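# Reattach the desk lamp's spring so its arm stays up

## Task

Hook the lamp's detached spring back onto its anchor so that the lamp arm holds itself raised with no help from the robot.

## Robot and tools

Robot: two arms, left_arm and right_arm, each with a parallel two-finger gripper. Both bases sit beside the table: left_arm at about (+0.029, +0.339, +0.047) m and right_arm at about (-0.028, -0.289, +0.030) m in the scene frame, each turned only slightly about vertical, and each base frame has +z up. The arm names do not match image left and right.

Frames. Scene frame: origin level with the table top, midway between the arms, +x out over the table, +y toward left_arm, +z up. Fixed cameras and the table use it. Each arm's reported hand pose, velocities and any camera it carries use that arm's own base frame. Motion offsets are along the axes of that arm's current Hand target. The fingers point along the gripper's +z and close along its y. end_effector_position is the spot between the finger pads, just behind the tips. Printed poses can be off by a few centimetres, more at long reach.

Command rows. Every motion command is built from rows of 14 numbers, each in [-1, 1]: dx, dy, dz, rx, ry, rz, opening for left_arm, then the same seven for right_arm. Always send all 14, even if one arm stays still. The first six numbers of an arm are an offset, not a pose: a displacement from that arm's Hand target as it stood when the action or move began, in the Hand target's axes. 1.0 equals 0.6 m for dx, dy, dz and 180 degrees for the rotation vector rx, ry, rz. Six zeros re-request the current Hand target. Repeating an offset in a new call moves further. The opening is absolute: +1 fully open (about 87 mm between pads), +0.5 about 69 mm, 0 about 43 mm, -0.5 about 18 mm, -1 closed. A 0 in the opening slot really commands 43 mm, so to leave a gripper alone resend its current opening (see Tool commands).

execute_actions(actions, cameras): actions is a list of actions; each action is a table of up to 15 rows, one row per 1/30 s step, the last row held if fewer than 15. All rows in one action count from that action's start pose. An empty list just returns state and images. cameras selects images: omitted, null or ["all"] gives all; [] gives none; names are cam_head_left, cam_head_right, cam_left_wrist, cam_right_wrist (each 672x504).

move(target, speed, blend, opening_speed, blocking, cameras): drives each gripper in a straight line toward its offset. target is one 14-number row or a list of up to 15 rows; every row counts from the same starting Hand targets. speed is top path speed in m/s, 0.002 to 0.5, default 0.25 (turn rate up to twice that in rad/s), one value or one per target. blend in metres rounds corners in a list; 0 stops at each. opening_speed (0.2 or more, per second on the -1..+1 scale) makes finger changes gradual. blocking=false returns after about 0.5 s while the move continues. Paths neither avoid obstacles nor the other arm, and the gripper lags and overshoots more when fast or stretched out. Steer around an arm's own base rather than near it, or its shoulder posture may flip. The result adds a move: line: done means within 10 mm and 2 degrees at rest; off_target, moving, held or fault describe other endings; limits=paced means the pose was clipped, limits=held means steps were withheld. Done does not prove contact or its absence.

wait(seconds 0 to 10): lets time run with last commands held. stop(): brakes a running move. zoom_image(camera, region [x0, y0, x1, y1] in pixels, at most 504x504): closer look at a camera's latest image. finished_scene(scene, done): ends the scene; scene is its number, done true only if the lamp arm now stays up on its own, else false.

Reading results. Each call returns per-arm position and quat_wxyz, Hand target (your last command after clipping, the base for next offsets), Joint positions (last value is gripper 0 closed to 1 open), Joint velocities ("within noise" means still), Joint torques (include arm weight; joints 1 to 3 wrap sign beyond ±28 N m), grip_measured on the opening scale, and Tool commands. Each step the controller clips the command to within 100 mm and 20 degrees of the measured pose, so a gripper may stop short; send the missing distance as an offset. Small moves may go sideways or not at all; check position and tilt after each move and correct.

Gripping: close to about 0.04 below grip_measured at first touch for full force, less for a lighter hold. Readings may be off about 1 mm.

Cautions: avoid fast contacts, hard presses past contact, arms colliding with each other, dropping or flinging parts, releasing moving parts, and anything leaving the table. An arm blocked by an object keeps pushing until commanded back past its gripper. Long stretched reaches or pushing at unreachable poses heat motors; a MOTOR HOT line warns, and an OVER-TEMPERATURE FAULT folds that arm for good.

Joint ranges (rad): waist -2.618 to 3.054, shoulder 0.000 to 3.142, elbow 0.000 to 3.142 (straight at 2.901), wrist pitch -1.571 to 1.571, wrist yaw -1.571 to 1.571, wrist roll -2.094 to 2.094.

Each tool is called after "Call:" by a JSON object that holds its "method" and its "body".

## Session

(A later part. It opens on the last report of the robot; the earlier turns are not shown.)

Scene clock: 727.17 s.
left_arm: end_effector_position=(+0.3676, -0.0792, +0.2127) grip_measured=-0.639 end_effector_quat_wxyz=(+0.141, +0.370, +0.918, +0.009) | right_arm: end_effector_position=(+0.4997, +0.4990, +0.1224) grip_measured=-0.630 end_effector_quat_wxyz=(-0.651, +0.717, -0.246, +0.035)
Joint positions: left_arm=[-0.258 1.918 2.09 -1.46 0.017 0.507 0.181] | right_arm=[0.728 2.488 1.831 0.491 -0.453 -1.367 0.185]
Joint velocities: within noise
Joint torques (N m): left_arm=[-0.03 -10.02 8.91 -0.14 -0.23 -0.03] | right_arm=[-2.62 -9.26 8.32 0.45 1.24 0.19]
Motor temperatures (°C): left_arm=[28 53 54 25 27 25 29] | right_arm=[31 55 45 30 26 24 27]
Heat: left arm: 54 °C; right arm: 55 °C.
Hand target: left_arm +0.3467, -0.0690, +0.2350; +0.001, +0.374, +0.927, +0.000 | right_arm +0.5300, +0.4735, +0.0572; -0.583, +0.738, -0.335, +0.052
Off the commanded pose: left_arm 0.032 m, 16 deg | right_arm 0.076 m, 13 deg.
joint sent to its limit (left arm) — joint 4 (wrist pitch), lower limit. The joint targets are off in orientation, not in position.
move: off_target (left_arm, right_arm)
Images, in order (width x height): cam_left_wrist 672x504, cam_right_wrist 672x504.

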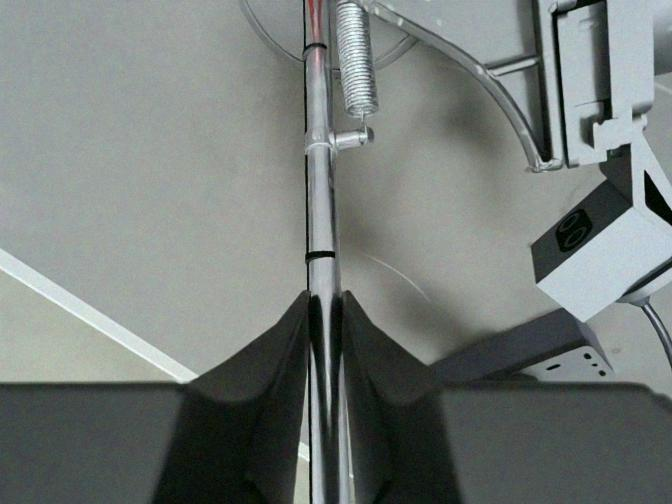

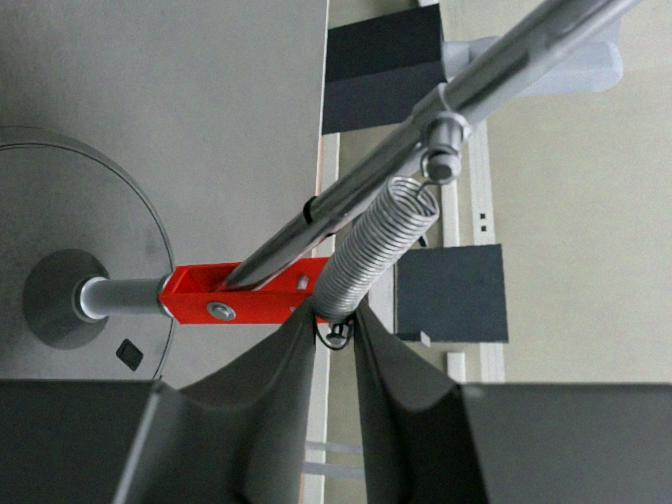

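Call:
{"method": "move", "body": {"target": [0,0,0,0,0,0,-0.9,0.008,0.004,0.014,0,0,0,-0.95], "speed": 0.05, "cameras": ["cam_right_wrist"]}}

Call:
{"method": "zoom_image", "body": {"camera": "cam_right_wrist", "region": [290, 260, 410, 380]}}

Scene clock: 731.17 s.
left_arm: end_effector_position=(+0.3701, -0.0779, +0.2125) grip_measured=-0.638 end_effector_quat_wxyz=(+0.143, +0.370, +0.918, +0.015) | right_arm: end_effector_position=(+0.5054, +0.5039, +0.1214) grip_measured=-0.630 end_effector_quat_wxyz=(-0.655, +0.714, -0.244, +0.037)
Joint positions: left_arm=[-0.258 1.92 2.09 -1.452 0.006 0.507 0.181] | right_arm=[0.728 2.522 1.88 0.488 -0.453 -1.367 0.185]
Joint velocities: within noise
Joint torques (N m): left_arm=[-0.09 -10.11 8.96 -0.22 -0.15 -0.02] | right_arm=[-2.8 -9.18 8.16 0.36 1.22 0.18]
Motor temperatures (°C): left_arm=[28 53 55 25 27 25 29] | right_arm=[30 55 44 30 26 24 27]
Heat: left arm: 55 °C; right arm: 55 °C.
Hand target: left_arm +0.3467, -0.0690, +0.2350; +0.001, +0.374, +0.927, +0.000 | right_arm +0.5366, +0.4775, +0.0509; -0.583, +0.738, -0.335, +0.052
Off the commanded pose: left_arm 0.034 m, 16 deg | right_arm 0.081 m, 14 deg.
joint sent to its limit (left arm) — joint 4 (wrist pitch), lower limit. The joint targets are off in orientation, not in position.
move: off_target (left_arm, right_arm)
Images, in order (width x height): cam_right_wrist 672x504.

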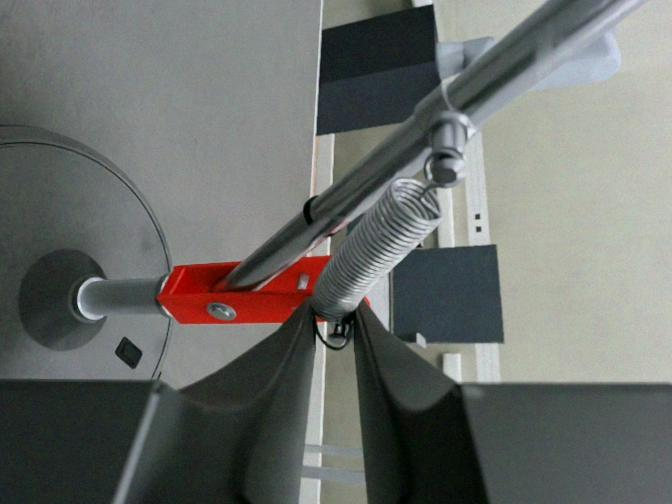

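Scaled by 4.200 from the camera's 672x504 image, which has a finer 960x720 frame.

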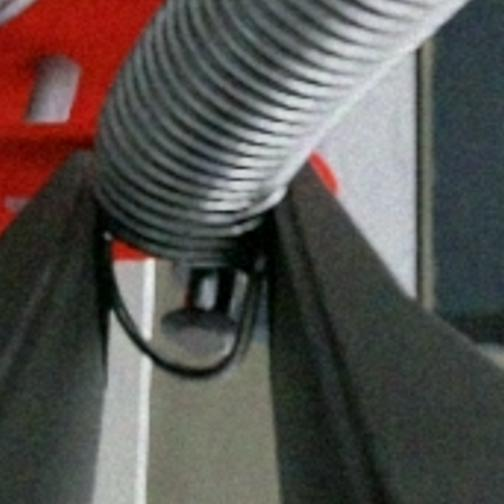

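Call:
{"method": "move", "body": {"target": [0,0,0,0,0,0,-0.9,-0.02,-0.004,-0.035,0,0,0,-0.95], "speed": 0.06, "cameras": ["cam_right_wrist","cam_left_wrist"]}}

Call:
{"method": "zoom_image", "body": {"camera": "cam_right_wrist", "region": [290, 260, 410, 380]}}

Scene clock: 740.50 s.
left_arm: end_effector_position=(+0.3704, -0.0780, +0.2126) grip_measured=-0.638 end_effector_quat_wxyz=(+0.143, +0.370, +0.918, +0.015) | right_arm: end_effector_position=(+0.5006, +0.5018, +0.1213) grip_measured=-0.630 end_effector_quat_wxyz=(-0.654, +0.714, -0.248, +0.042)
Joint positions: left_arm=[-0.258 1.921 2.091 -1.452 0.006 0.507 0.181] | right_arm=[0.735 2.5 1.84 0.502 -0.433 -1.367 0.185]
Joint velocities: within noise
Joint torques (N m): left_arm=[-0.09 -10.19 8.88 -0.21 -0.15 -0.02] | right_arm=[-2.69 -13.74 3.84 0.38 1.07 0.22]
Motor temperatures (°C): left_arm=[28 53 55 25 27 25 29] | right_arm=[30 55 45 29 26 24 27]
Heat: left arm: 55 °C; right arm: 55 °C.
Hand target: left_arm +0.3467, -0.0690, +0.2351; +0.001, +0.374, +0.927, +0.000 | right_arm +0.5186, +0.4670, +0.0634; -0.583, +0.738, -0.335, +0.052
Off the commanded pose: left_arm 0.034 m, 16 deg | right_arm 0.070 m, 13 deg.
joint sent to its limit (left arm) — joint 4 (wrist pitch), lower limit. The joint targets are off in orientation, not in position.
move: off_target (left_arm, right_arm)
Images, in order (width x height): cam_left_wrist 672x504, cam_right_wrist 672x504.

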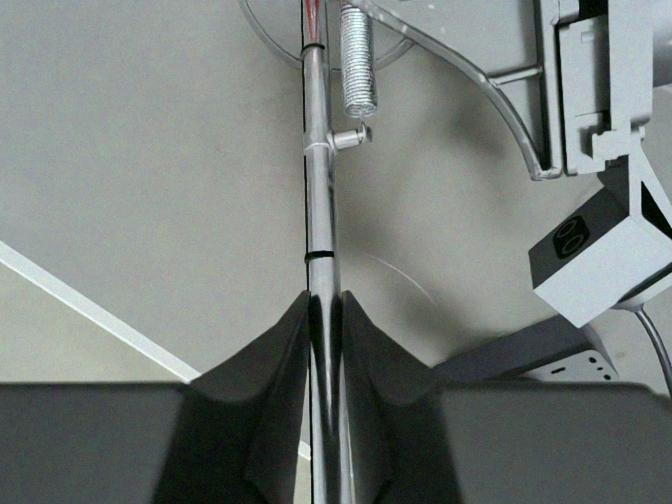

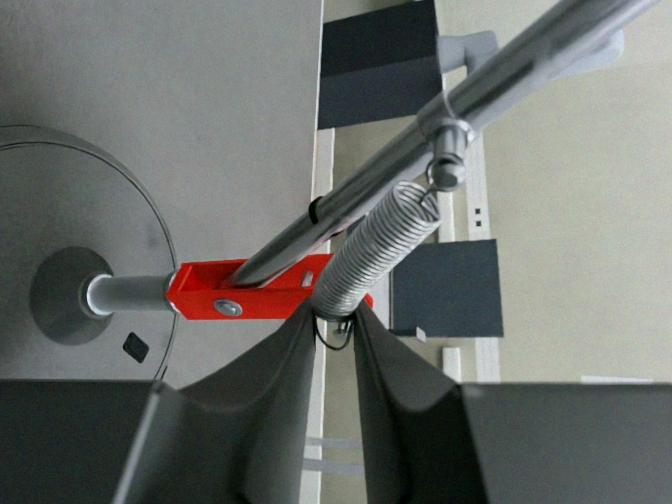

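Scaled by 4.200 from the camera's 672x504 image, which has a finer 960x720 frame.

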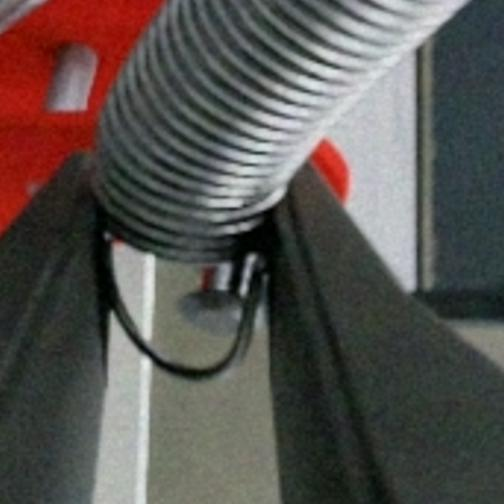

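Call:
{"method": "move", "body": {"target": [0,0,0,0,0,0,-0.9,0,0,0,0,0,0,-0.5], "opening_speed": 0.5, "cameras": ["cam_right_wrist"]}}

Call:
{"method": "zoom_image", "body": {"camera": "cam_right_wrist", "region": [250, 220, 450, 380]}}

Scene clock: 746.60 s.
left_arm: end_effector_position=(+0.3650, -0.0758, +0.2119) grip_measured=-0.638 end_effector_quat_wxyz=(+0.132, +0.370, +0.920, +0.015) | right_arm: end_effector_position=(+0.5174, +0.4688, +0.0681) grip_measured=-0.500 end_effector_quat_wxyz=(-0.588, +0.739, -0.325, +0.055)
Joint positions: left_arm=[-0.258 1.921 2.091 -1.475 0.002 0.507 0.181] | right_arm=[0.707 2.517 1.824 0.365 -0.339 -1.362 0.25]
Joint velocities: within noise
Joint torques (N m): left_arm=[-0.13 -10.28 8.66 -0.02 -0.12 -0.02] | right_arm=[-0.34 -14.26 8.2 1.53 0 0.18]
Motor temperatures (°C): left_arm=[28 54 54 25 27 25 29] | right_arm=[30 57 44 29 26 24 27]
Heat: left arm: 54 °C; right arm: 57 °C.
Hand target: left_arm +0.3467, -0.0690, +0.2351; +0.001, +0.374, +0.927, +0.000 | right_arm +0.5186, +0.4671, +0.0634; -0.583, +0.738, -0.335, +0.052
Off the commanded pose: left_arm 0.030 m, 15 deg | right_arm 0.005 m, 1 deg.
joint sent to its limit (left arm) — joint 4 (wrist pitch), lower limit. The joint targets are off in orientation, not in position.
move: off_target (left_arm)
Images, in order (width x height): cam_right_wrist 672x504.

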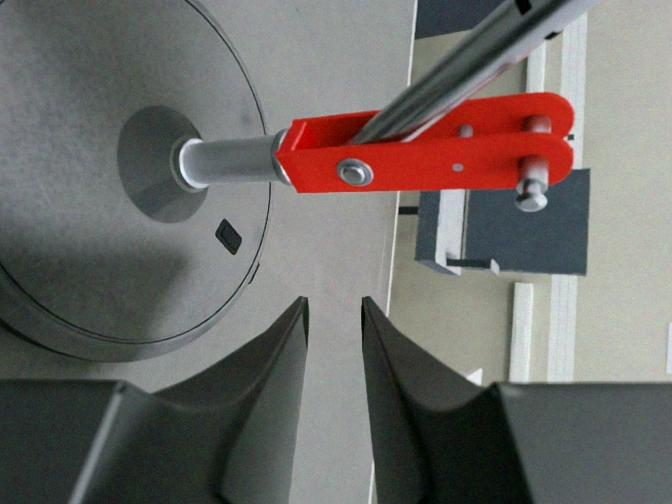

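Scaled by 2.520 from the camera's 672x504 image, which has a finer 960x720 frame.

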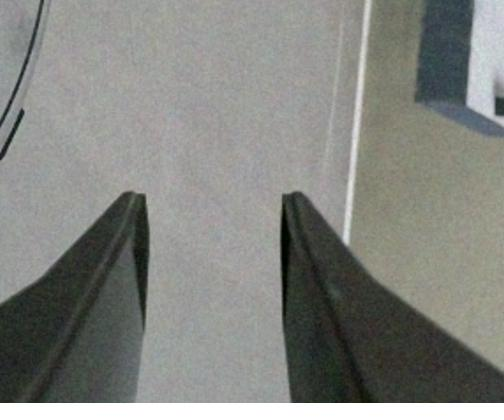

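Call:
{"method": "move", "body": {"target": [0,0,0,0,0,0,-0.9,0,0,-0.1,0,0,0,0], "speed": 0.1}}

Call:
{"method": "zoom_image", "body": {"camera": "cam_right_wrist", "region": [250, 0, 672, 280]}}

Scene clock: 751.83 s.
left_arm: end_effector_position=(+0.3650, -0.0758, +0.2119) grip_measured=-0.638 end_effector_quat_wxyz=(+0.132, +0.370, +0.920, +0.015) | right_arm: end_effector_position=(+0.4893, +0.4182, +0.0599) grip_measured=+0.000 end_effector_quat_wxyz=(-0.566, +0.747, -0.346, +0.045)
Joint positions: left_arm=[-0.258 1.921 2.091 -1.475 0.002 0.507 0.181] | right_arm=[0.67 2.337 1.509 0.438 -0.362 -1.361 0.5]
Joint velocities: within noise
Joint torques (N m): left_arm=[-0.14 -10.28 8.65 -0.02 -0.12 -0.02] | right_arm=[-0.62 -16.99 6 1.76 -0.19 0.01]
Motor temperatures (°C): left_arm=[28 55 54 25 27 25 29] | right_arm=[30 59 44 30 26 24 27]
Heat: left arm: 55 °C; right arm: 59 °C.
Hand target: left_arm +0.3467, -0.0690, +0.2351; +0.001, +0.374, +0.927, +0.000 | right_arm +0.4907, +0.4174, +0.0824; -0.583, +0.738, -0.335, +0.052
Off the commanded pose: left_arm 0.030 m, 15 deg | right_arm 0.022 m, 3 deg.
joint sent to its limit (left arm) — joint 4 (wrist pitch), lower limit. The joint targets are off in orientation, not in position.
move: off_target (left_arm, right_arm)

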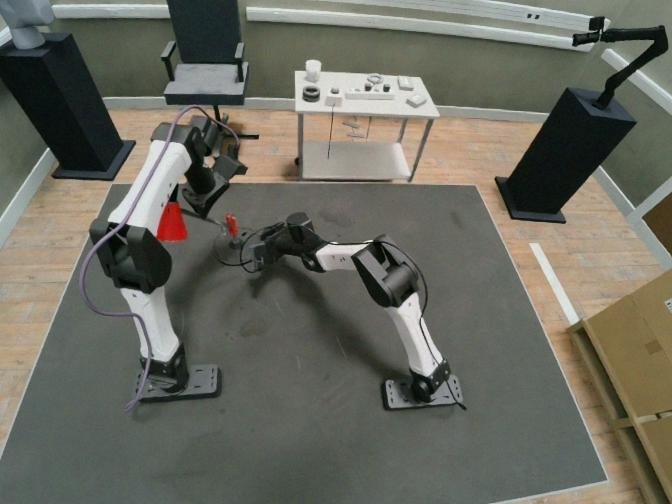

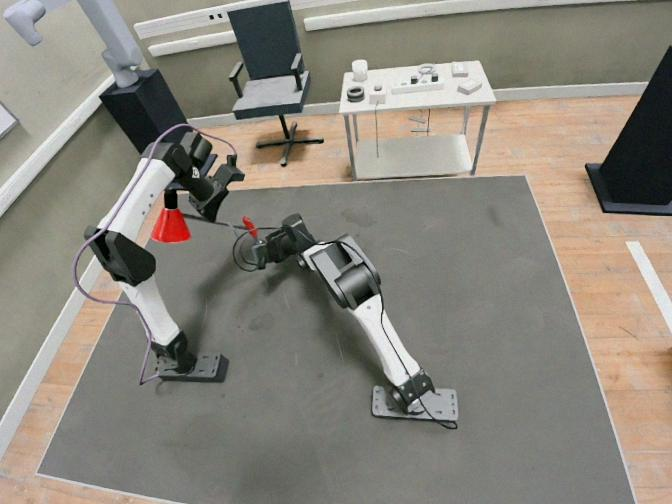

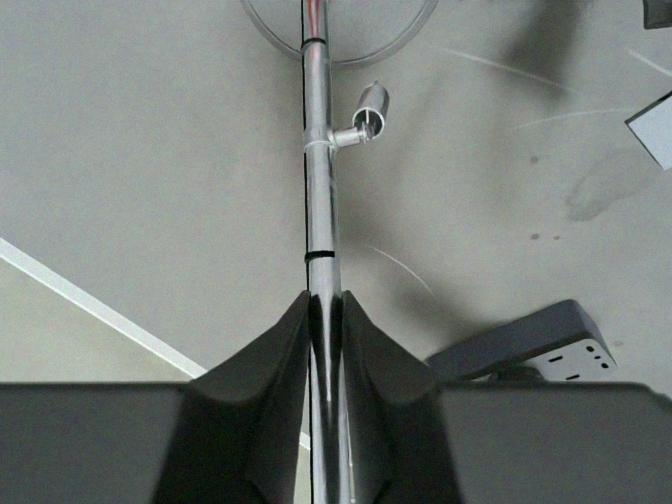

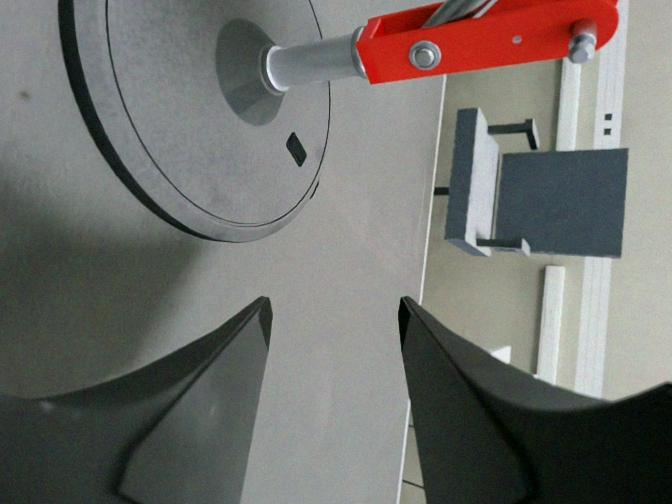

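Scaled by 1.194 from the camera's 672x504 image, which has a finer 960x720 frame.

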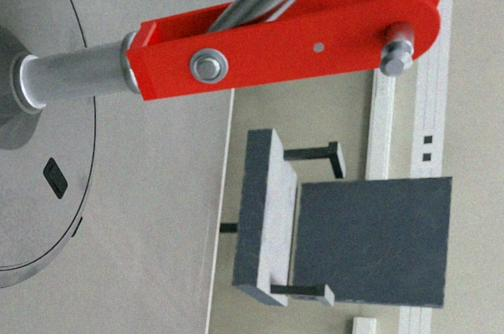

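Call:
{"method": "move", "body": {"target": [0,0,0,0,0,0,-0.9,-0.239,-0.0225,-0.057,0.099,-0.061,0.395,0], "speed": 0.2, "cameras": ["cam_right_wrist","cam_left_wrist"]}}

Scene clock: 769.70 s.
left_arm: end_effector_position=(+0.3650, -0.0758, +0.2119) grip_measured=-0.638 end_effector_quat_wxyz=(+0.132, +0.370, +0.920, +0.015) | right_arm: end_effector_position=(+0.3738, +0.4704, +0.1294) grip_measured=+0.000 end_effector_quat_wxyz=(+0.619, -0.328, +0.646, +0.303)
Joint positions: left_arm=[-0.258 1.921 2.091 -1.475 0.002 0.507 0.181] | right_arm=[0.891 2.112 1.203 0.859 -0.034 -0.016 0.5]
Joint velocities: within noise
Joint torques (N m): left_arm=[-0.13 -10.29 8.68 -0.02 -0.12 -0.03] | right_arm=[0.27 -15.15 5.83 1.88 0.11 0.13]
Motor temperatures (°C): left_arm=[28 56 53 25 27 25 29] | right_arm=[30 68 44 32 25 24 26]
Heat: left arm: 56 °C; right arm: 68 °C.
Hand target: left_arm +0.3467, -0.0690, +0.2351; +0.001, +0.374, +0.927, +0.000 | right_arm +0.3701, +0.4700, +0.1504; +0.632, -0.316, +0.634, +0.313
Off the commanded pose: left_arm 0.030 m, 15 deg | right_arm 0.021 m, 3 deg.
joint sent to its limit (left arm) — joint 4 (wrist pitch), lower limit. The joint targets are off in orientation, not in position.
move: off_target (left_arm, right_arm)
Images, in order (width x height): cam_left_wrist 672x504, cam_right_wrist 672x504.

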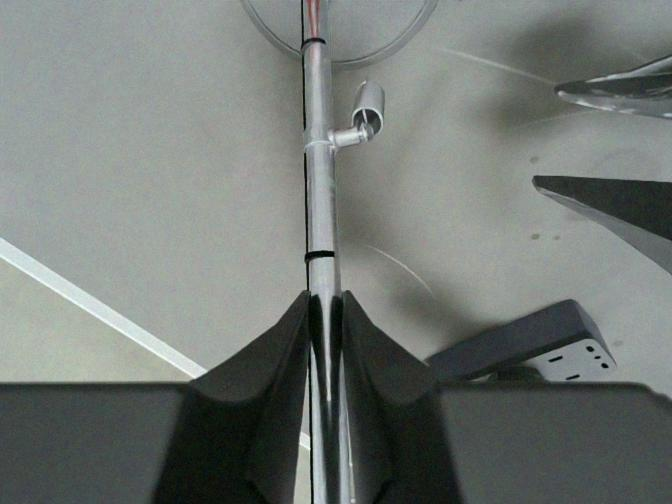

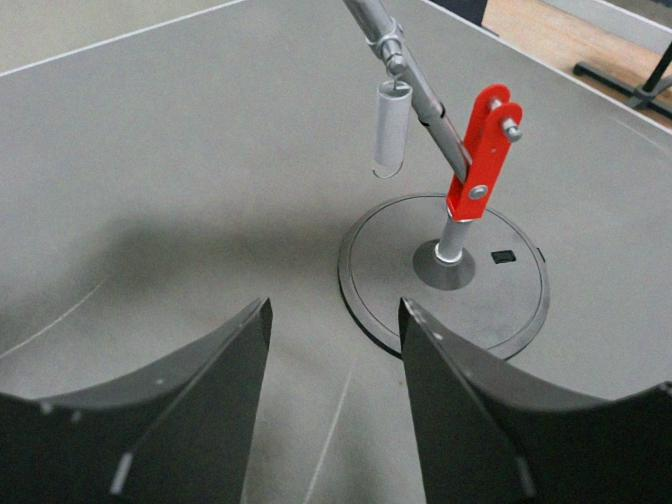

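Call:
{"method": "move", "body": {"target": [[0,0,0,0,0,0,-0.9,0.007,-0.045,0.03,0,0,0,0],[0,0,0,0,0,0,-0.9,0.007,-0.045,0.128,0,0,0,0]], "blend": 0.02, "speed": 0.1, "cameras": ["cam_right_wrist","cam_left_wrist"]}}

Scene clock: 778.67 s.
left_arm: end_effector_position=(+0.3650, -0.0758, +0.2119) grip_measured=-0.638 end_effector_quat_wxyz=(+0.132, +0.370, +0.920, +0.015) | right_arm: end_effector_position=(+0.4392, +0.5068, +0.1396) grip_measured=+0.000 end_effector_quat_wxyz=(+0.632, -0.318, +0.638, +0.304)
Joint positions: left_arm=[-0.258 1.921 2.091 -1.475 0.002 0.507 0.181] | right_arm=[0.839 2.324 1.584 0.724 -0.071 -0.015 0.5]
Joint velocities: within noise
Joint torques (N m): left_arm=[-0.13 -10.29 8.66 -0.02 -0.12 -0.03] | right_arm=[0.44 -12.67 10.78 1.56 -0.03 0.11]
Motor temperatures (°C): left_arm=[28 57 53 25 27 25 29] | right_arm=[29 69 44 33 25 24 26]
Heat: left arm: 57 °C; right arm: 69 °C.
Hand target: left_arm +0.3467, -0.0690, +0.2351; +0.001, +0.374, +0.927, +0.000 | right_arm +0.4380, +0.5149, +0.1458; +0.632, -0.316, +0.635, +0.313
Off the commanded pose: left_arm 0.030 m, 15 deg | right_arm 0.010 m, 1 deg.
joint sent to its limit (left arm) — joint 4 (wrist pitch), lower limit. The joint targets are off in orientation, not in position.
move: off_target (left_arm)
Images, in order (width x height): cam_left_wrist 672x504, cam_right_wrist 672x504.

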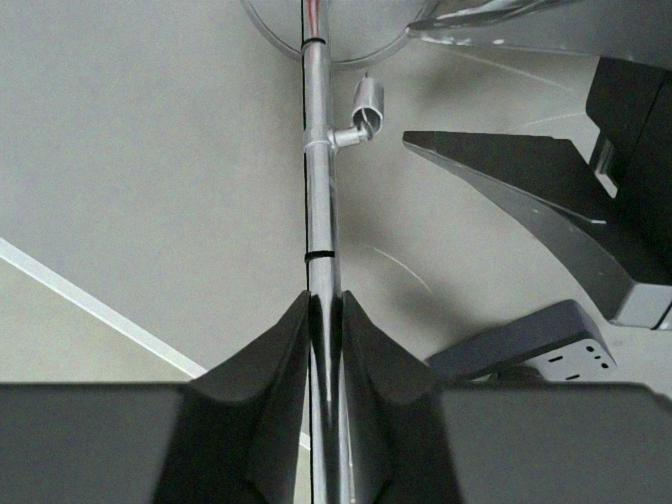

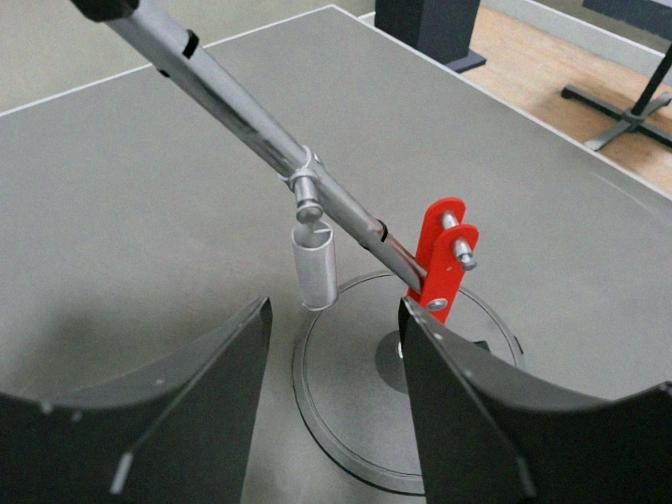

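Call:
{"method": "move", "body": {"target": [0,0,0,0,0,0,-0.9,0.03,0.012,0.02,0,0,0,0], "speed": 0.06, "cameras": ["cam_right_wrist","cam_left_wrist"]}}

Scene clock: 783.77 s.
left_arm: end_effector_position=(+0.3650, -0.0758, +0.2119) grip_measured=-0.638 end_effector_quat_wxyz=(+0.132, +0.370, +0.920, +0.015) | right_arm: end_effector_position=(+0.4377, +0.5216, +0.1157) grip_measured=+0.000 end_effector_quat_wxyz=(+0.623, -0.325, +0.643, +0.305)
Joint positions: left_arm=[-0.258 1.921 2.091 -1.475 0.002 0.507 0.181] | right_arm=[0.856 2.399 1.639 0.723 -0.067 -0.015 0.5]
Joint velocities: within noise
Joint torques (N m): left_arm=[-0.14 -10.28 8.66 -0.03 -0.12 -0.03] | right_arm=[0.29 -13.35 10.7 1.77 0.11 0.11]
Motor temperatures (°C): left_arm=[28 57 53 25 27 25 29] | right_arm=[29 69 44 32 25 24 26]
Heat: left arm: 57 °C; right arm: 69 °C.
Hand target: left_arm +0.3467, -0.0690, +0.2351; +0.001, +0.374, +0.927, +0.000 | right_arm +0.4395, +0.5288, +0.1279; +0.632, -0.316, +0.634, +0.313
Off the commanded pose: left_arm 0.030 m, 15 deg | right_arm 0.014 m, 2 deg.
joint sent to its limit (left arm) — joint 4 (wrist pitch), lower limit. The joint targets are off in orientation, not in position.
move: off_target (left_arm, right_arm)
Images, in order (width x height): cam_left_wrist 672x504, cam_right_wrist 672x504.

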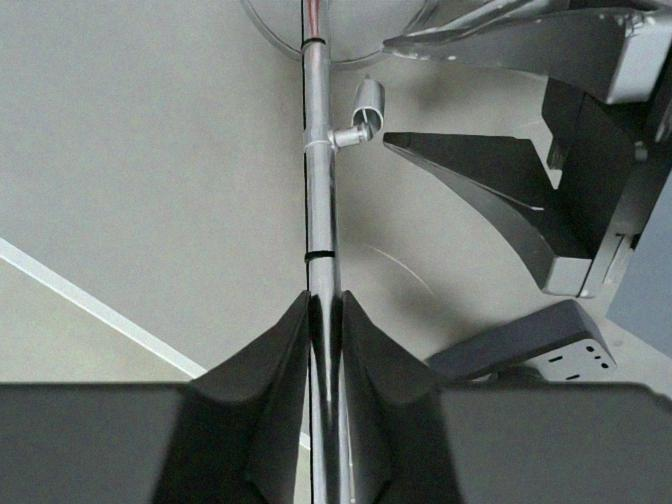

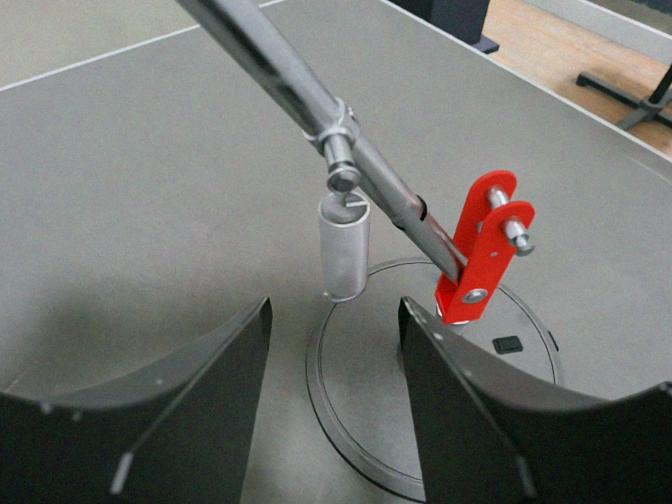

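Call:
{"method": "move", "body": {"target": [0,0,0,0,0,0,-0.9,0.014,-0.004,0.02,0,0,0,0], "speed": 0.05, "cameras": []}}

Call:
{"method": "move", "body": {"target": [0,0,0,0,0,0,-0.9,0,0,0,0,0,0,-0.95], "opening_speed": 1.2, "cameras": ["cam_left_wrist","cam_right_wrist"]}}

Call:
{"method": "zoom_image", "body": {"camera": "cam_right_wrist", "region": [260, 150, 460, 400]}}

Scene clock: 794.53 s.
left_arm: end_effector_position=(+0.3650, -0.0758, +0.2119) grip_measured=-0.638 end_effector_quat_wxyz=(+0.132, +0.370, +0.920, +0.015) | right_arm: end_effector_position=(+0.4464, +0.5316, +0.1119) grip_measured=+0.000 end_effector_quat_wxyz=(+0.629, -0.322, +0.637, +0.307)
Joint positions: left_arm=[-0.258 1.921 2.091 -1.475 0.002 0.507 0.181] | right_arm=[0.856 2.459 1.716 0.723 -0.067 -0.015 0.5]
Joint velocities: within noise
Joint torques (N m): left_arm=[-0.14 -10.28 8.66 -0.02 -0.12 -0.02] | right_arm=[0.03 -13.59 10.78 1.6 0.06 0.11]
Motor temperatures (°C): left_arm=[28 58 53 24 27 25 29] | right_arm=[29 67 46 33 25 24 26]
Heat: left arm: 58 °C; right arm: 67 °C.
Hand target: left_arm +0.3467, -0.0690, +0.2351; +0.001, +0.374, +0.927, +0.000 | right_arm +0.4486, +0.5368, +0.1191; +0.632, -0.316, +0.635, +0.313
Off the commanded pose: left_arm 0.030 m, 15 deg | right_arm 0.009 m, 1 deg.
joint sent to its limit (left arm) — joint 4 (wrist pitch), lower limit. The joint targets are off in orientation, not in position.
move: off_target (left_arm)
No camera images: "cameras" was empty.

Scene clock: 795.53 s.
left_arm: end_effector_position=(+0.3650, -0.0758, +0.2119) grip_measured=-0.638 end_effector_quat_wxyz=(+0.132, +0.370, +0.920, +0.015) | right_arm: end_effector_position=(+0.4464, +0.5316, +0.1119) grip_measured=-0.607 end_effector_quat_wxyz=(+0.629, -0.322, +0.637, +0.307)
Joint positions: left_arm=[-0.258 1.921 2.091 -1.475 0.002 0.507 0.181] | right_arm=[0.856 2.459 1.716 0.723 -0.067 -0.015 0.196]
Joint velocities: within noise
Joint torques (N m): left_arm=[-0.16 -10.29 8.66 -0.02 -0.12 -0.02] | right_arm=[0.02 -13.6 10.76 1.6 0.06 0.11]
Motor temperatures (°C): left_arm=[28 58 53 24 27 25 29] | right_arm=[29 67 47 33 25 24 26]
Heat: left arm: 58 °C; right arm: 67 °C.
Hand target: left_arm +0.3467, -0.0690, +0.2351; +0.001, +0.374, +0.927, +0.000 | right_arm +0.4486, +0.5368, +0.1191; +0.632, -0.316, +0.635, +0.313
Off the commanded pose: left_arm 0.030 m, 15 deg | right_arm 0.009 m, 1 deg.
joint sent to its limit (left arm) — joint 4 (wrist pitch), lower limit. The joint targets are off in orientation, not in position.
move: off_target (left_arm)
Images, in order (width x height): cam_left_wrist 672x504, cam_right_wrist 672x504.

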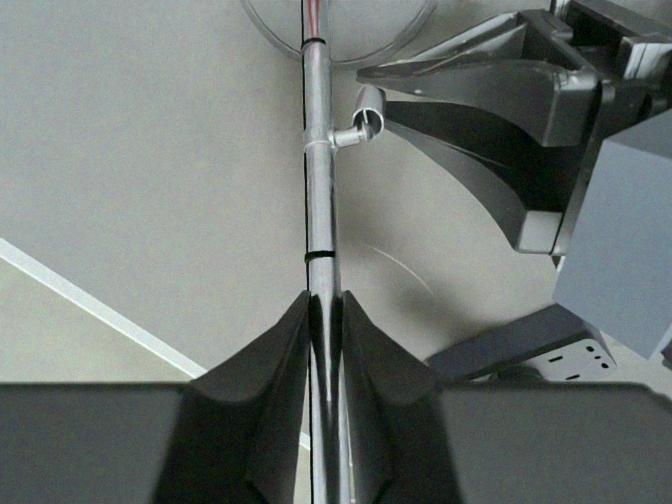

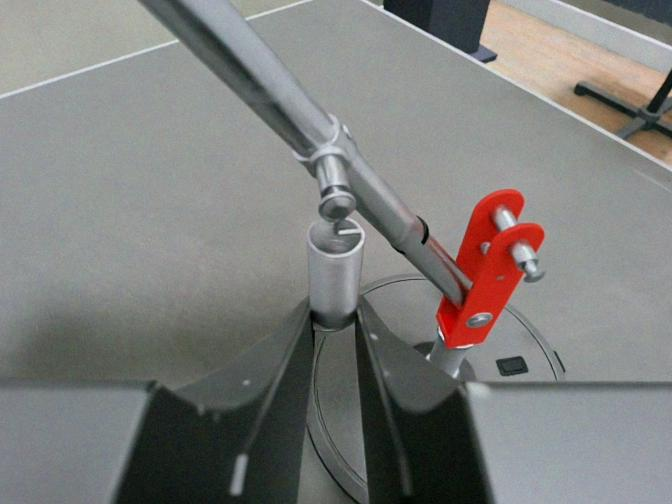

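Scaled by 2.016 from the camera's 672x504 image, which has a finer 960x720 frame.

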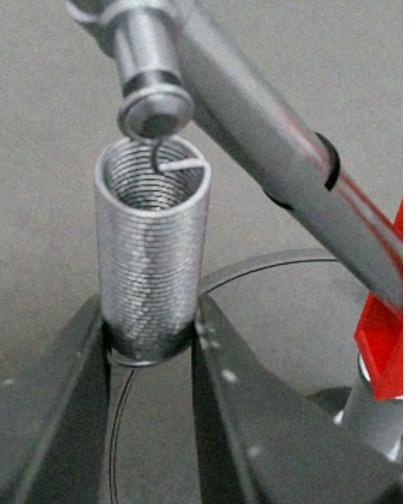

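Call:
{"method": "move", "body": {"target": [[0,0,0,0,0,0,-0.9,-0.012,-0.04,-0.015,0,0,-0.165,-0.95],[0,0,0,0,0,0,-0.9,-0.038,-0.075,-0.022,0,0,-0.33,-0.95]], "speed": 0.08, "blend": 0.01, "cameras": ["cam_right_wrist"]}}

Call:
{"method": "zoom_image", "body": {"camera": "cam_right_wrist", "region": [240, 220, 440, 400]}}

Scene clock: 815.60 s.
left_arm: end_effector_position=(+0.3650, -0.0758, +0.2119) grip_measured=-0.638 end_effector_quat_wxyz=(+0.132, +0.370, +0.920, +0.015) | right_arm: end_effector_position=(+0.4737, +0.5073, +0.1252) grip_measured=-0.607 end_effector_quat_wxyz=(+0.698, -0.593, +0.400, -0.032)
Joint positions: left_arm=[-0.258 1.921 2.091 -1.475 0.002 0.507 0.181] | right_arm=[0.851 2.459 1.689 0.747 -0.08 -1.025 0.196]
Joint velocities: within noise
Joint torques (N m): left_arm=[-0.14 -10.28 8.66 -0.02 -0.12 -0.03] | right_arm=[-1.21 -18.09 5.74 1.67 0 -0.11]
Motor temperatures (°C): left_arm=[28 59 53 24 27 25 29] | right_arm=[29 71 49 33 24 24 27]
Heat: left arm: 59 °C; right arm: 71 °C.
Hand target: left_arm +0.3467, -0.0690, +0.2351; +0.001, +0.374, +0.927, +0.000 | right_arm +0.4767, +0.4991, +0.1421; +0.704, -0.589, +0.395, -0.041
Off the commanded pose: left_arm 0.030 m, 15 deg | right_arm 0.019 m, 1 deg.
joint sent to its limit (left arm) — joint 4 (wrist pitch), lower limit. The joint targets are off in orientation, not in position.
move: off_target (left_arm, right_arm)
Images, in order (width x height): cam_right_wrist 672x504.

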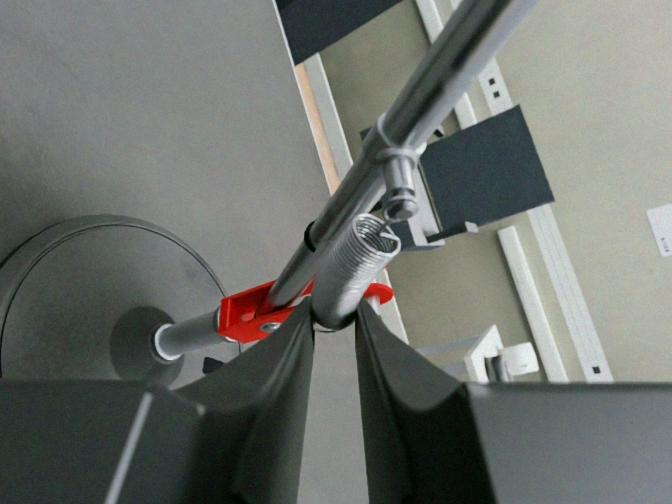

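Scaled by 2.520 from the camera's 672x504 image, which has a finer 960x720 frame.

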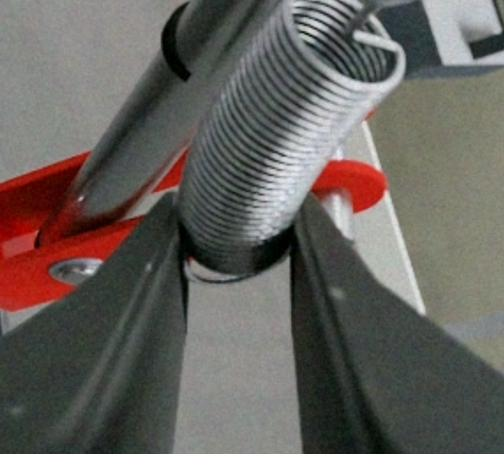

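Call:
{"method": "move", "body": {"target": [0,0,0,0,0,0,-0.9,0.012,-0.02,-0.01,0,0,-0.08,-0.95], "speed": 0.08, "cameras": ["cam_right_wrist"]}}

Call:
{"method": "zoom_image", "body": {"camera": "cam_right_wrist", "region": [240, 220, 440, 400]}}

Scene clock: 821.77 s.
left_arm: end_effector_position=(+0.3650, -0.0758, +0.2119) grip_measured=-0.638 end_effector_quat_wxyz=(+0.132, +0.370, +0.920, +0.015) | right_arm: end_effector_position=(+0.4762, +0.4995, +0.1335) grip_measured=-0.607 end_effector_quat_wxyz=(+0.691, -0.640, +0.317, -0.114)
Joint positions: left_arm=[-0.258 1.921 2.091 -1.475 0.002 0.507 0.181] | right_arm=[0.839 2.445 1.653 0.773 -0.107 -1.276 0.196]
Joint velocities: within noise
Joint torques (N m): left_arm=[-0.16 -10.29 8.66 -0.02 -0.12 -0.03] | right_arm=[-1.7 -17.84 5.63 1.63 0.12 -0.11]
Motor temperatures (°C): left_arm=[28 59 53 24 27 25 29] | right_arm=[29 73 48 33 24 24 27]
Heat: left arm: 59 °C; right arm: 73 °C.
Hand target: left_arm +0.3467, -0.0690, +0.2351; +0.001, +0.374, +0.927, +0.000 | right_arm +0.4827, +0.4870, +0.1489; +0.694, -0.633, +0.318, -0.129
Off the commanded pose: left_arm 0.030 m, 15 deg | right_arm 0.021 m, 2 deg.
joint sent to its limit (left arm) — joint 4 (wrist pitch), lower limit. The joint targets are off in orientation, not in position.
move: off_target (left_arm, right_arm)
Images, in order (width x height): cam_right_wrist 672x504.

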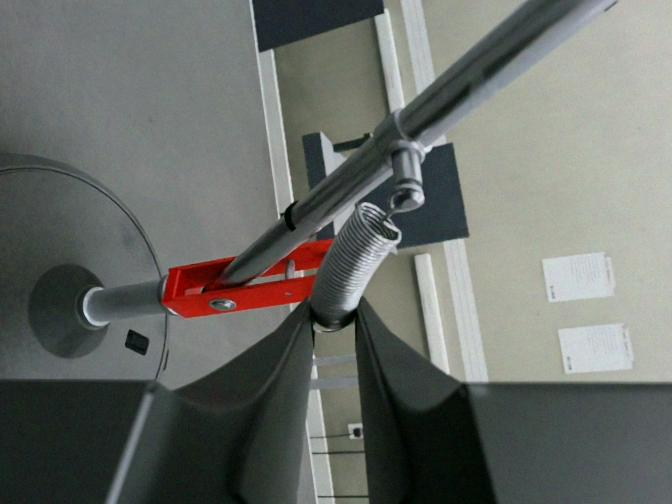

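Scaled by 2.520 from the camera's 672x504 image, which has a finer 960x720 frame.

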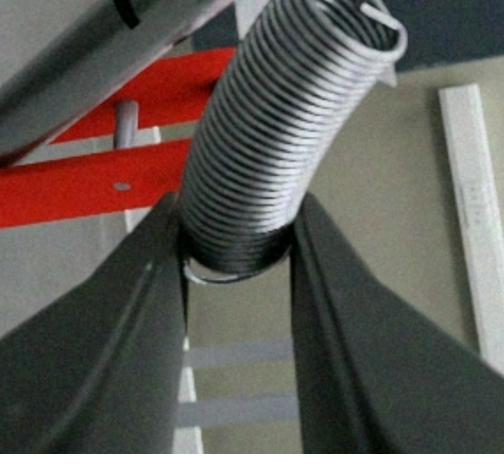

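Call:
{"method": "move", "body": {"target": [0,0,0,0,0,0,-0.9,0.017,0.004,0,0,0,0,-0.95], "speed": 0.08, "cameras": ["cam_right_wrist"]}}

Call:
{"method": "zoom_image", "body": {"camera": "cam_right_wrist", "region": [260, 240, 420, 380]}}

Scene clock: 828.80 s.
left_arm: end_effector_position=(+0.3650, -0.0758, +0.2119) grip_measured=-0.638 end_effector_quat_wxyz=(+0.132, +0.370, +0.920, +0.015) | right_arm: end_effector_position=(+0.4793, +0.4973, +0.1374) grip_measured=-0.607 end_effector_quat_wxyz=(+0.697, -0.638, +0.309, -0.111)
Joint positions: left_arm=[-0.258 1.921 2.091 -1.475 0.002 0.507 0.181] | right_arm=[0.827 2.445 1.653 0.788 -0.135 -1.278 0.196]
Joint velocities: within noise
Joint torques (N m): left_arm=[-0.14 -10.29 8.66 -0.02 -0.12 -0.02] | right_arm=[-2.11 -16.55 5.7 1.59 0.21 -0.11]
Motor temperatures (°C): left_arm=[28 59 53 24 27 25 29] | right_arm=[29 72 47 33 24 24 27]
Heat: left arm: 59 °C; right arm: 72 °C.
Hand target: left_arm +0.3467, -0.0690, +0.2351; +0.001, +0.374, +0.927, +0.000 | right_arm +0.4900, +0.4815, +0.1438; +0.694, -0.633, +0.318, -0.129
Off the commanded pose: left_arm 0.030 m, 15 deg | right_arm 0.020 m, 2 deg.
joint sent to its limit (left arm) — joint 4 (wrist pitch), lower limit. The joint targets are off in orientation, not in position.
move: off_target (left_arm, right_arm)
Images, in order (width x height): cam_right_wrist 672x504.

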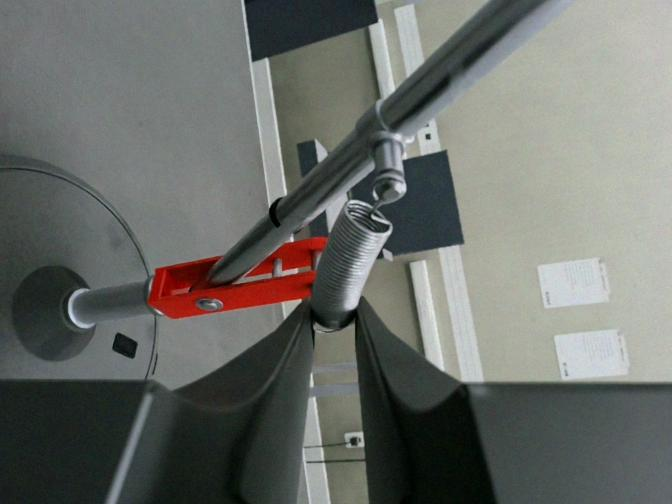

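Scaled by 3.150 from the camera's 672x504 image, which has a finer 960x720 frame.

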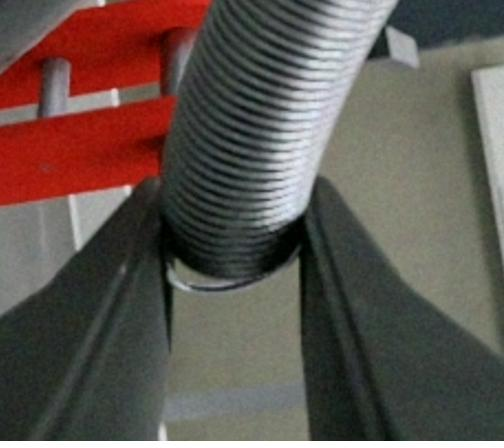

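Call:
{"method": "move", "body": {"target": [0,0,0,0,0,0,-0.9,0.012,0.015,0,0,0,0,-0.95], "speed": 0.08, "cameras": ["cam_right_wrist"]}}

Call:
{"method": "zoom_image", "body": {"camera": "cam_right_wrist", "region": [260, 240, 420, 380]}}

Scene clock: 832.83 s.
left_arm: end_effector_position=(+0.3650, -0.0758, +0.2119) grip_measured=-0.638 end_effector_quat_wxyz=(+0.132, +0.370, +0.920, +0.015) | right_arm: end_effector_position=(+0.4817, +0.4955, +0.1421) grip_measured=-0.607 end_effector_quat_wxyz=(+0.703, -0.633, +0.304, -0.111)
Joint positions: left_arm=[-0.258 1.921 2.091 -1.475 0.002 0.507 0.181] | right_arm=[0.82 2.445 1.653 0.806 -0.146 -1.278 0.196]
Joint velocities: within noise
Joint torques (N m): left_arm=[-0.13 -10.29 8.66 -0.02 -0.12 -0.03] | right_arm=[-2.28 -14.22 5.2 1.67 0.26 -0.1]
Motor temperatures (°C): left_arm=[28 59 53 24 27 25 29] | right_arm=[29 71 46 33 24 24 27]
Heat: left arm: 59 °C; right arm: 71 °C.
Hand target: left_arm +0.3467, -0.0690, +0.2351; +0.001, +0.374, +0.927, +0.000 | right_arm +0.4935, +0.4788, +0.1332; +0.694, -0.633, +0.318, -0.129
Off the commanded pose: left_arm 0.030 m, 15 deg | right_arm 0.022 m, 3 deg.
joint sent to its limit (left arm) — joint 4 (wrist pitch), lower limit. The joint targets are off in orientation, not in position.
move: off_target (left_arm, right_arm)
Images, in order (width x height): cam_right_wrist 672x504.

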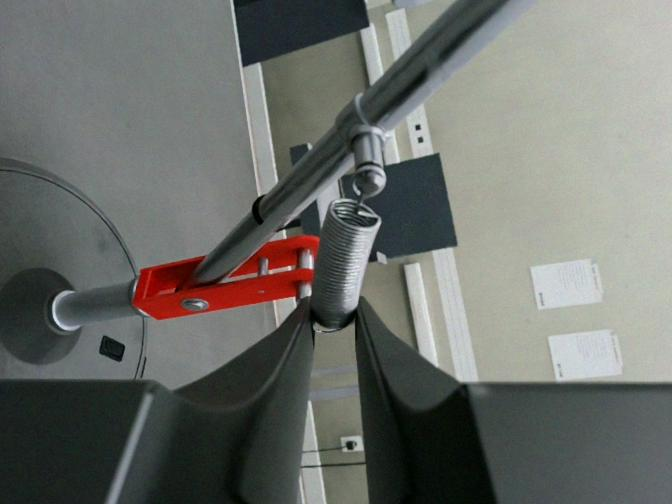

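Scaled by 3.150 from the camera's 672x504 image, which has a finer 960x720 frame.

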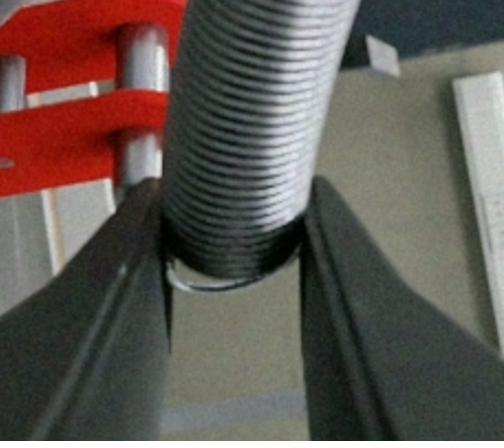

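Call:
{"method": "move", "body": {"target": [0,0,0,0,0,0,-0.9,0,0.026,0,0,0,0,-0.95], "speed": 0.08, "cameras": []}}

Call:
{"method": "execute_actions", "body": {"actions": [], "cameras": ["cam_right_wrist"]}}

Call:
{"method": "zoom_image", "body": {"camera": "cam_right_wrist", "region": [260, 240, 420, 380]}}

Scene clock: 836.53 s.
left_arm: end_effector_position=(+0.3650, -0.0758, +0.2119) grip_measured=-0.638 end_effector_quat_wxyz=(+0.132, +0.370, +0.920, +0.015) | right_arm: end_effector_position=(+0.4803, +0.4946, +0.1407) grip_measured=-0.607 end_effector_quat_wxyz=(+0.712, -0.626, +0.298, -0.113)
Joint positions: left_arm=[-0.258 1.921 2.091 -1.475 0.002 0.507 0.181] | right_arm=[0.819 2.456 1.637 0.859 -0.15 -1.278 0.196]
Joint velocities: within noise
Joint torques (N m): left_arm=[-0.14 -10.3 8.66 -0.02 -0.12 -0.02] | right_arm=[-1.54 -12.37 5.37 1.53 0.39 -0.11]
Motor temperatures (°C): left_arm=[28 59 53 24 27 25 29] | right_arm=[29 70 46 34 24 24 27]
Heat: left arm: 59 °C; right arm: 70 °C.
Hand target: left_arm +0.3467, -0.0690, +0.2351; +0.001, +0.374, +0.927, +0.000 | right_arm +0.4901, +0.4812, +0.1182; +0.694, -0.633, +0.318, -0.129
Off the commanded pose: left_arm 0.030 m, 15 deg | right_arm 0.028 m, 4 deg.
joint sent to its limit (left arm) — joint 4 (wrist pitch), lower limit. The joint targets are off in orientation, not in position.
move: off_target (left_arm, right_arm)
No camera images: "cameras" was empty.

Scene clock: 836.53 s.
left_arm: end_effector_position=(+0.3650, -0.0758, +0.2119) grip_measured=-0.638 end_effector_quat_wxyz=(+0.132, +0.370, +0.920, +0.015) | right_arm: end_effector_position=(+0.4803, +0.4946, +0.1407) grip_measured=-0.607 end_effector_quat_wxyz=(+0.712, -0.626, +0.298, -0.113)
Joint positions: left_arm=[-0.258 1.921 2.091 -1.475 0.002 0.507 0.181] | right_arm=[0.819 2.456 1.637 0.859 -0.15 -1.278 0.196]
Joint velocities: within noise
Joint torques (N m): left_arm=[-0.14 -10.3 8.66 -0.02 -0.12 -0.02] | right_arm=[-1.54 -12.37 5.37 1.53 0.39 -0.11]
Motor temperatures (°C): left_arm=[28 59 53 24 27 25 29] | right_arm=[29 70 46 34 24 24 27]
Heat: left arm: 59 °C; right arm: 70 °C.
Hand target: left_arm +0.3467, -0.0690, +0.2351; +0.001, +0.374, +0.927, +0.000 | right_arm +0.4901, +0.4812, +0.1182; +0.694, -0.633, +0.318, -0.129
Tool commands: left_gripper/opening=-0.9 right_gripper/opening=-0.95
Off the commanded pose: left_arm 0.030 m, 15 deg | right_arm 0.028 m, 4 deg.
Images, in order (width x height): cam_right_wrist 672x504.

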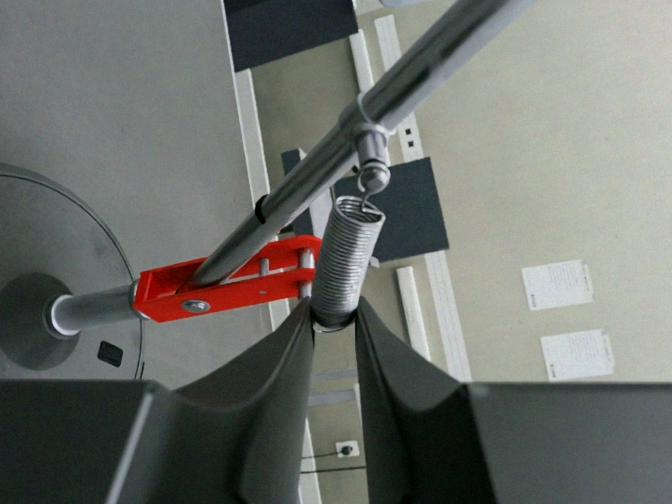

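Scaled by 3.150 from the camera's 672x504 image, which has a finer 960x720 frame.

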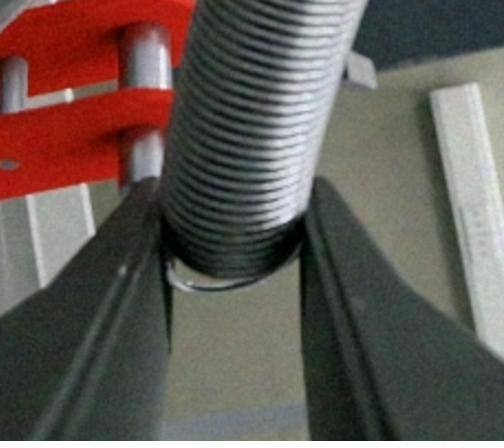

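Call:
{"method": "move", "body": {"target": [0,0,0,0,0,0,-0.9,0,0.025,0,0,0,0,-0.95], "speed": 0.08, "cameras": ["cam_right_wrist"]}}

Call:
{"method": "zoom_image", "body": {"camera": "cam_right_wrist", "region": [260, 240, 420, 380]}}

Scene clock: 841.03 s.
left_arm: end_effector_position=(+0.3650, -0.0758, +0.2119) grip_measured=-0.638 end_effector_quat_wxyz=(+0.132, +0.370, +0.920, +0.015) | right_arm: end_effector_position=(+0.4789, +0.4967, +0.1364) grip_measured=-0.607 end_effector_quat_wxyz=(+0.721, -0.619, +0.291, -0.115)
Joint positions: left_arm=[-0.258 1.921 2.091 -1.475 0.002 0.507 0.181] | right_arm=[0.823 2.483 1.637 0.912 -0.15 -1.28 0.196]
Joint velocities: within noise
Joint torques (N m): left_arm=[-0.14 -10.29 8.66 -0.02 -0.12 -0.03] | right_arm=[-1.16 -11.99 4.48 1.45 0.5 -0.09]
Motor temperatures (°C): left_arm=[28 60 53 24 27 25 29] | right_arm=[29 69 46 33 24 24 27]
Heat: left arm: 60 °C; right arm: 69 °C.
Hand target: left_arm +0.3467, -0.0690, +0.2351; +0.001, +0.374, +0.927, +0.000 | right_arm +0.4868, +0.4837, +0.1036; +0.694, -0.633, +0.318, -0.129
Off the commanded pose: left_arm 0.030 m, 15 deg | right_arm 0.036 m, 5 deg.
joint sent to its limit (left arm) — joint 4 (wrist pitch), lower limit. The joint targets are off in orientation, not in position.
move: off_target (left_arm, right_arm)
Images, in order (width x height): cam_right_wrist 672x504.

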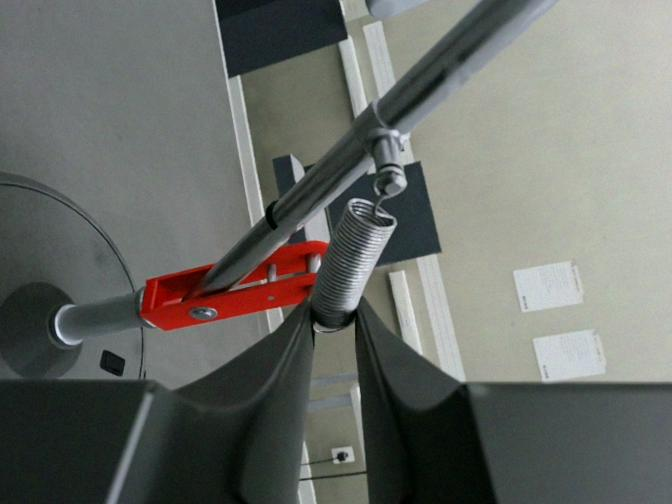

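Scaled by 3.150 from the camera's 672x504 image, which has a finer 960x720 frame.

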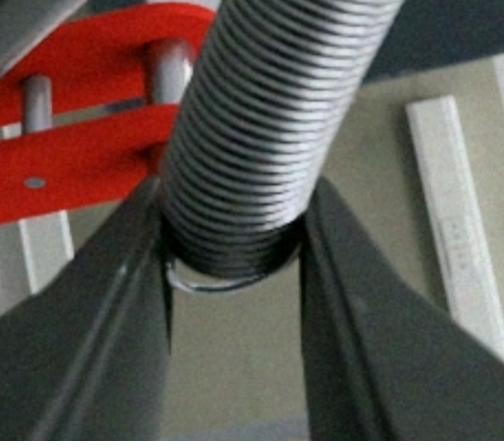

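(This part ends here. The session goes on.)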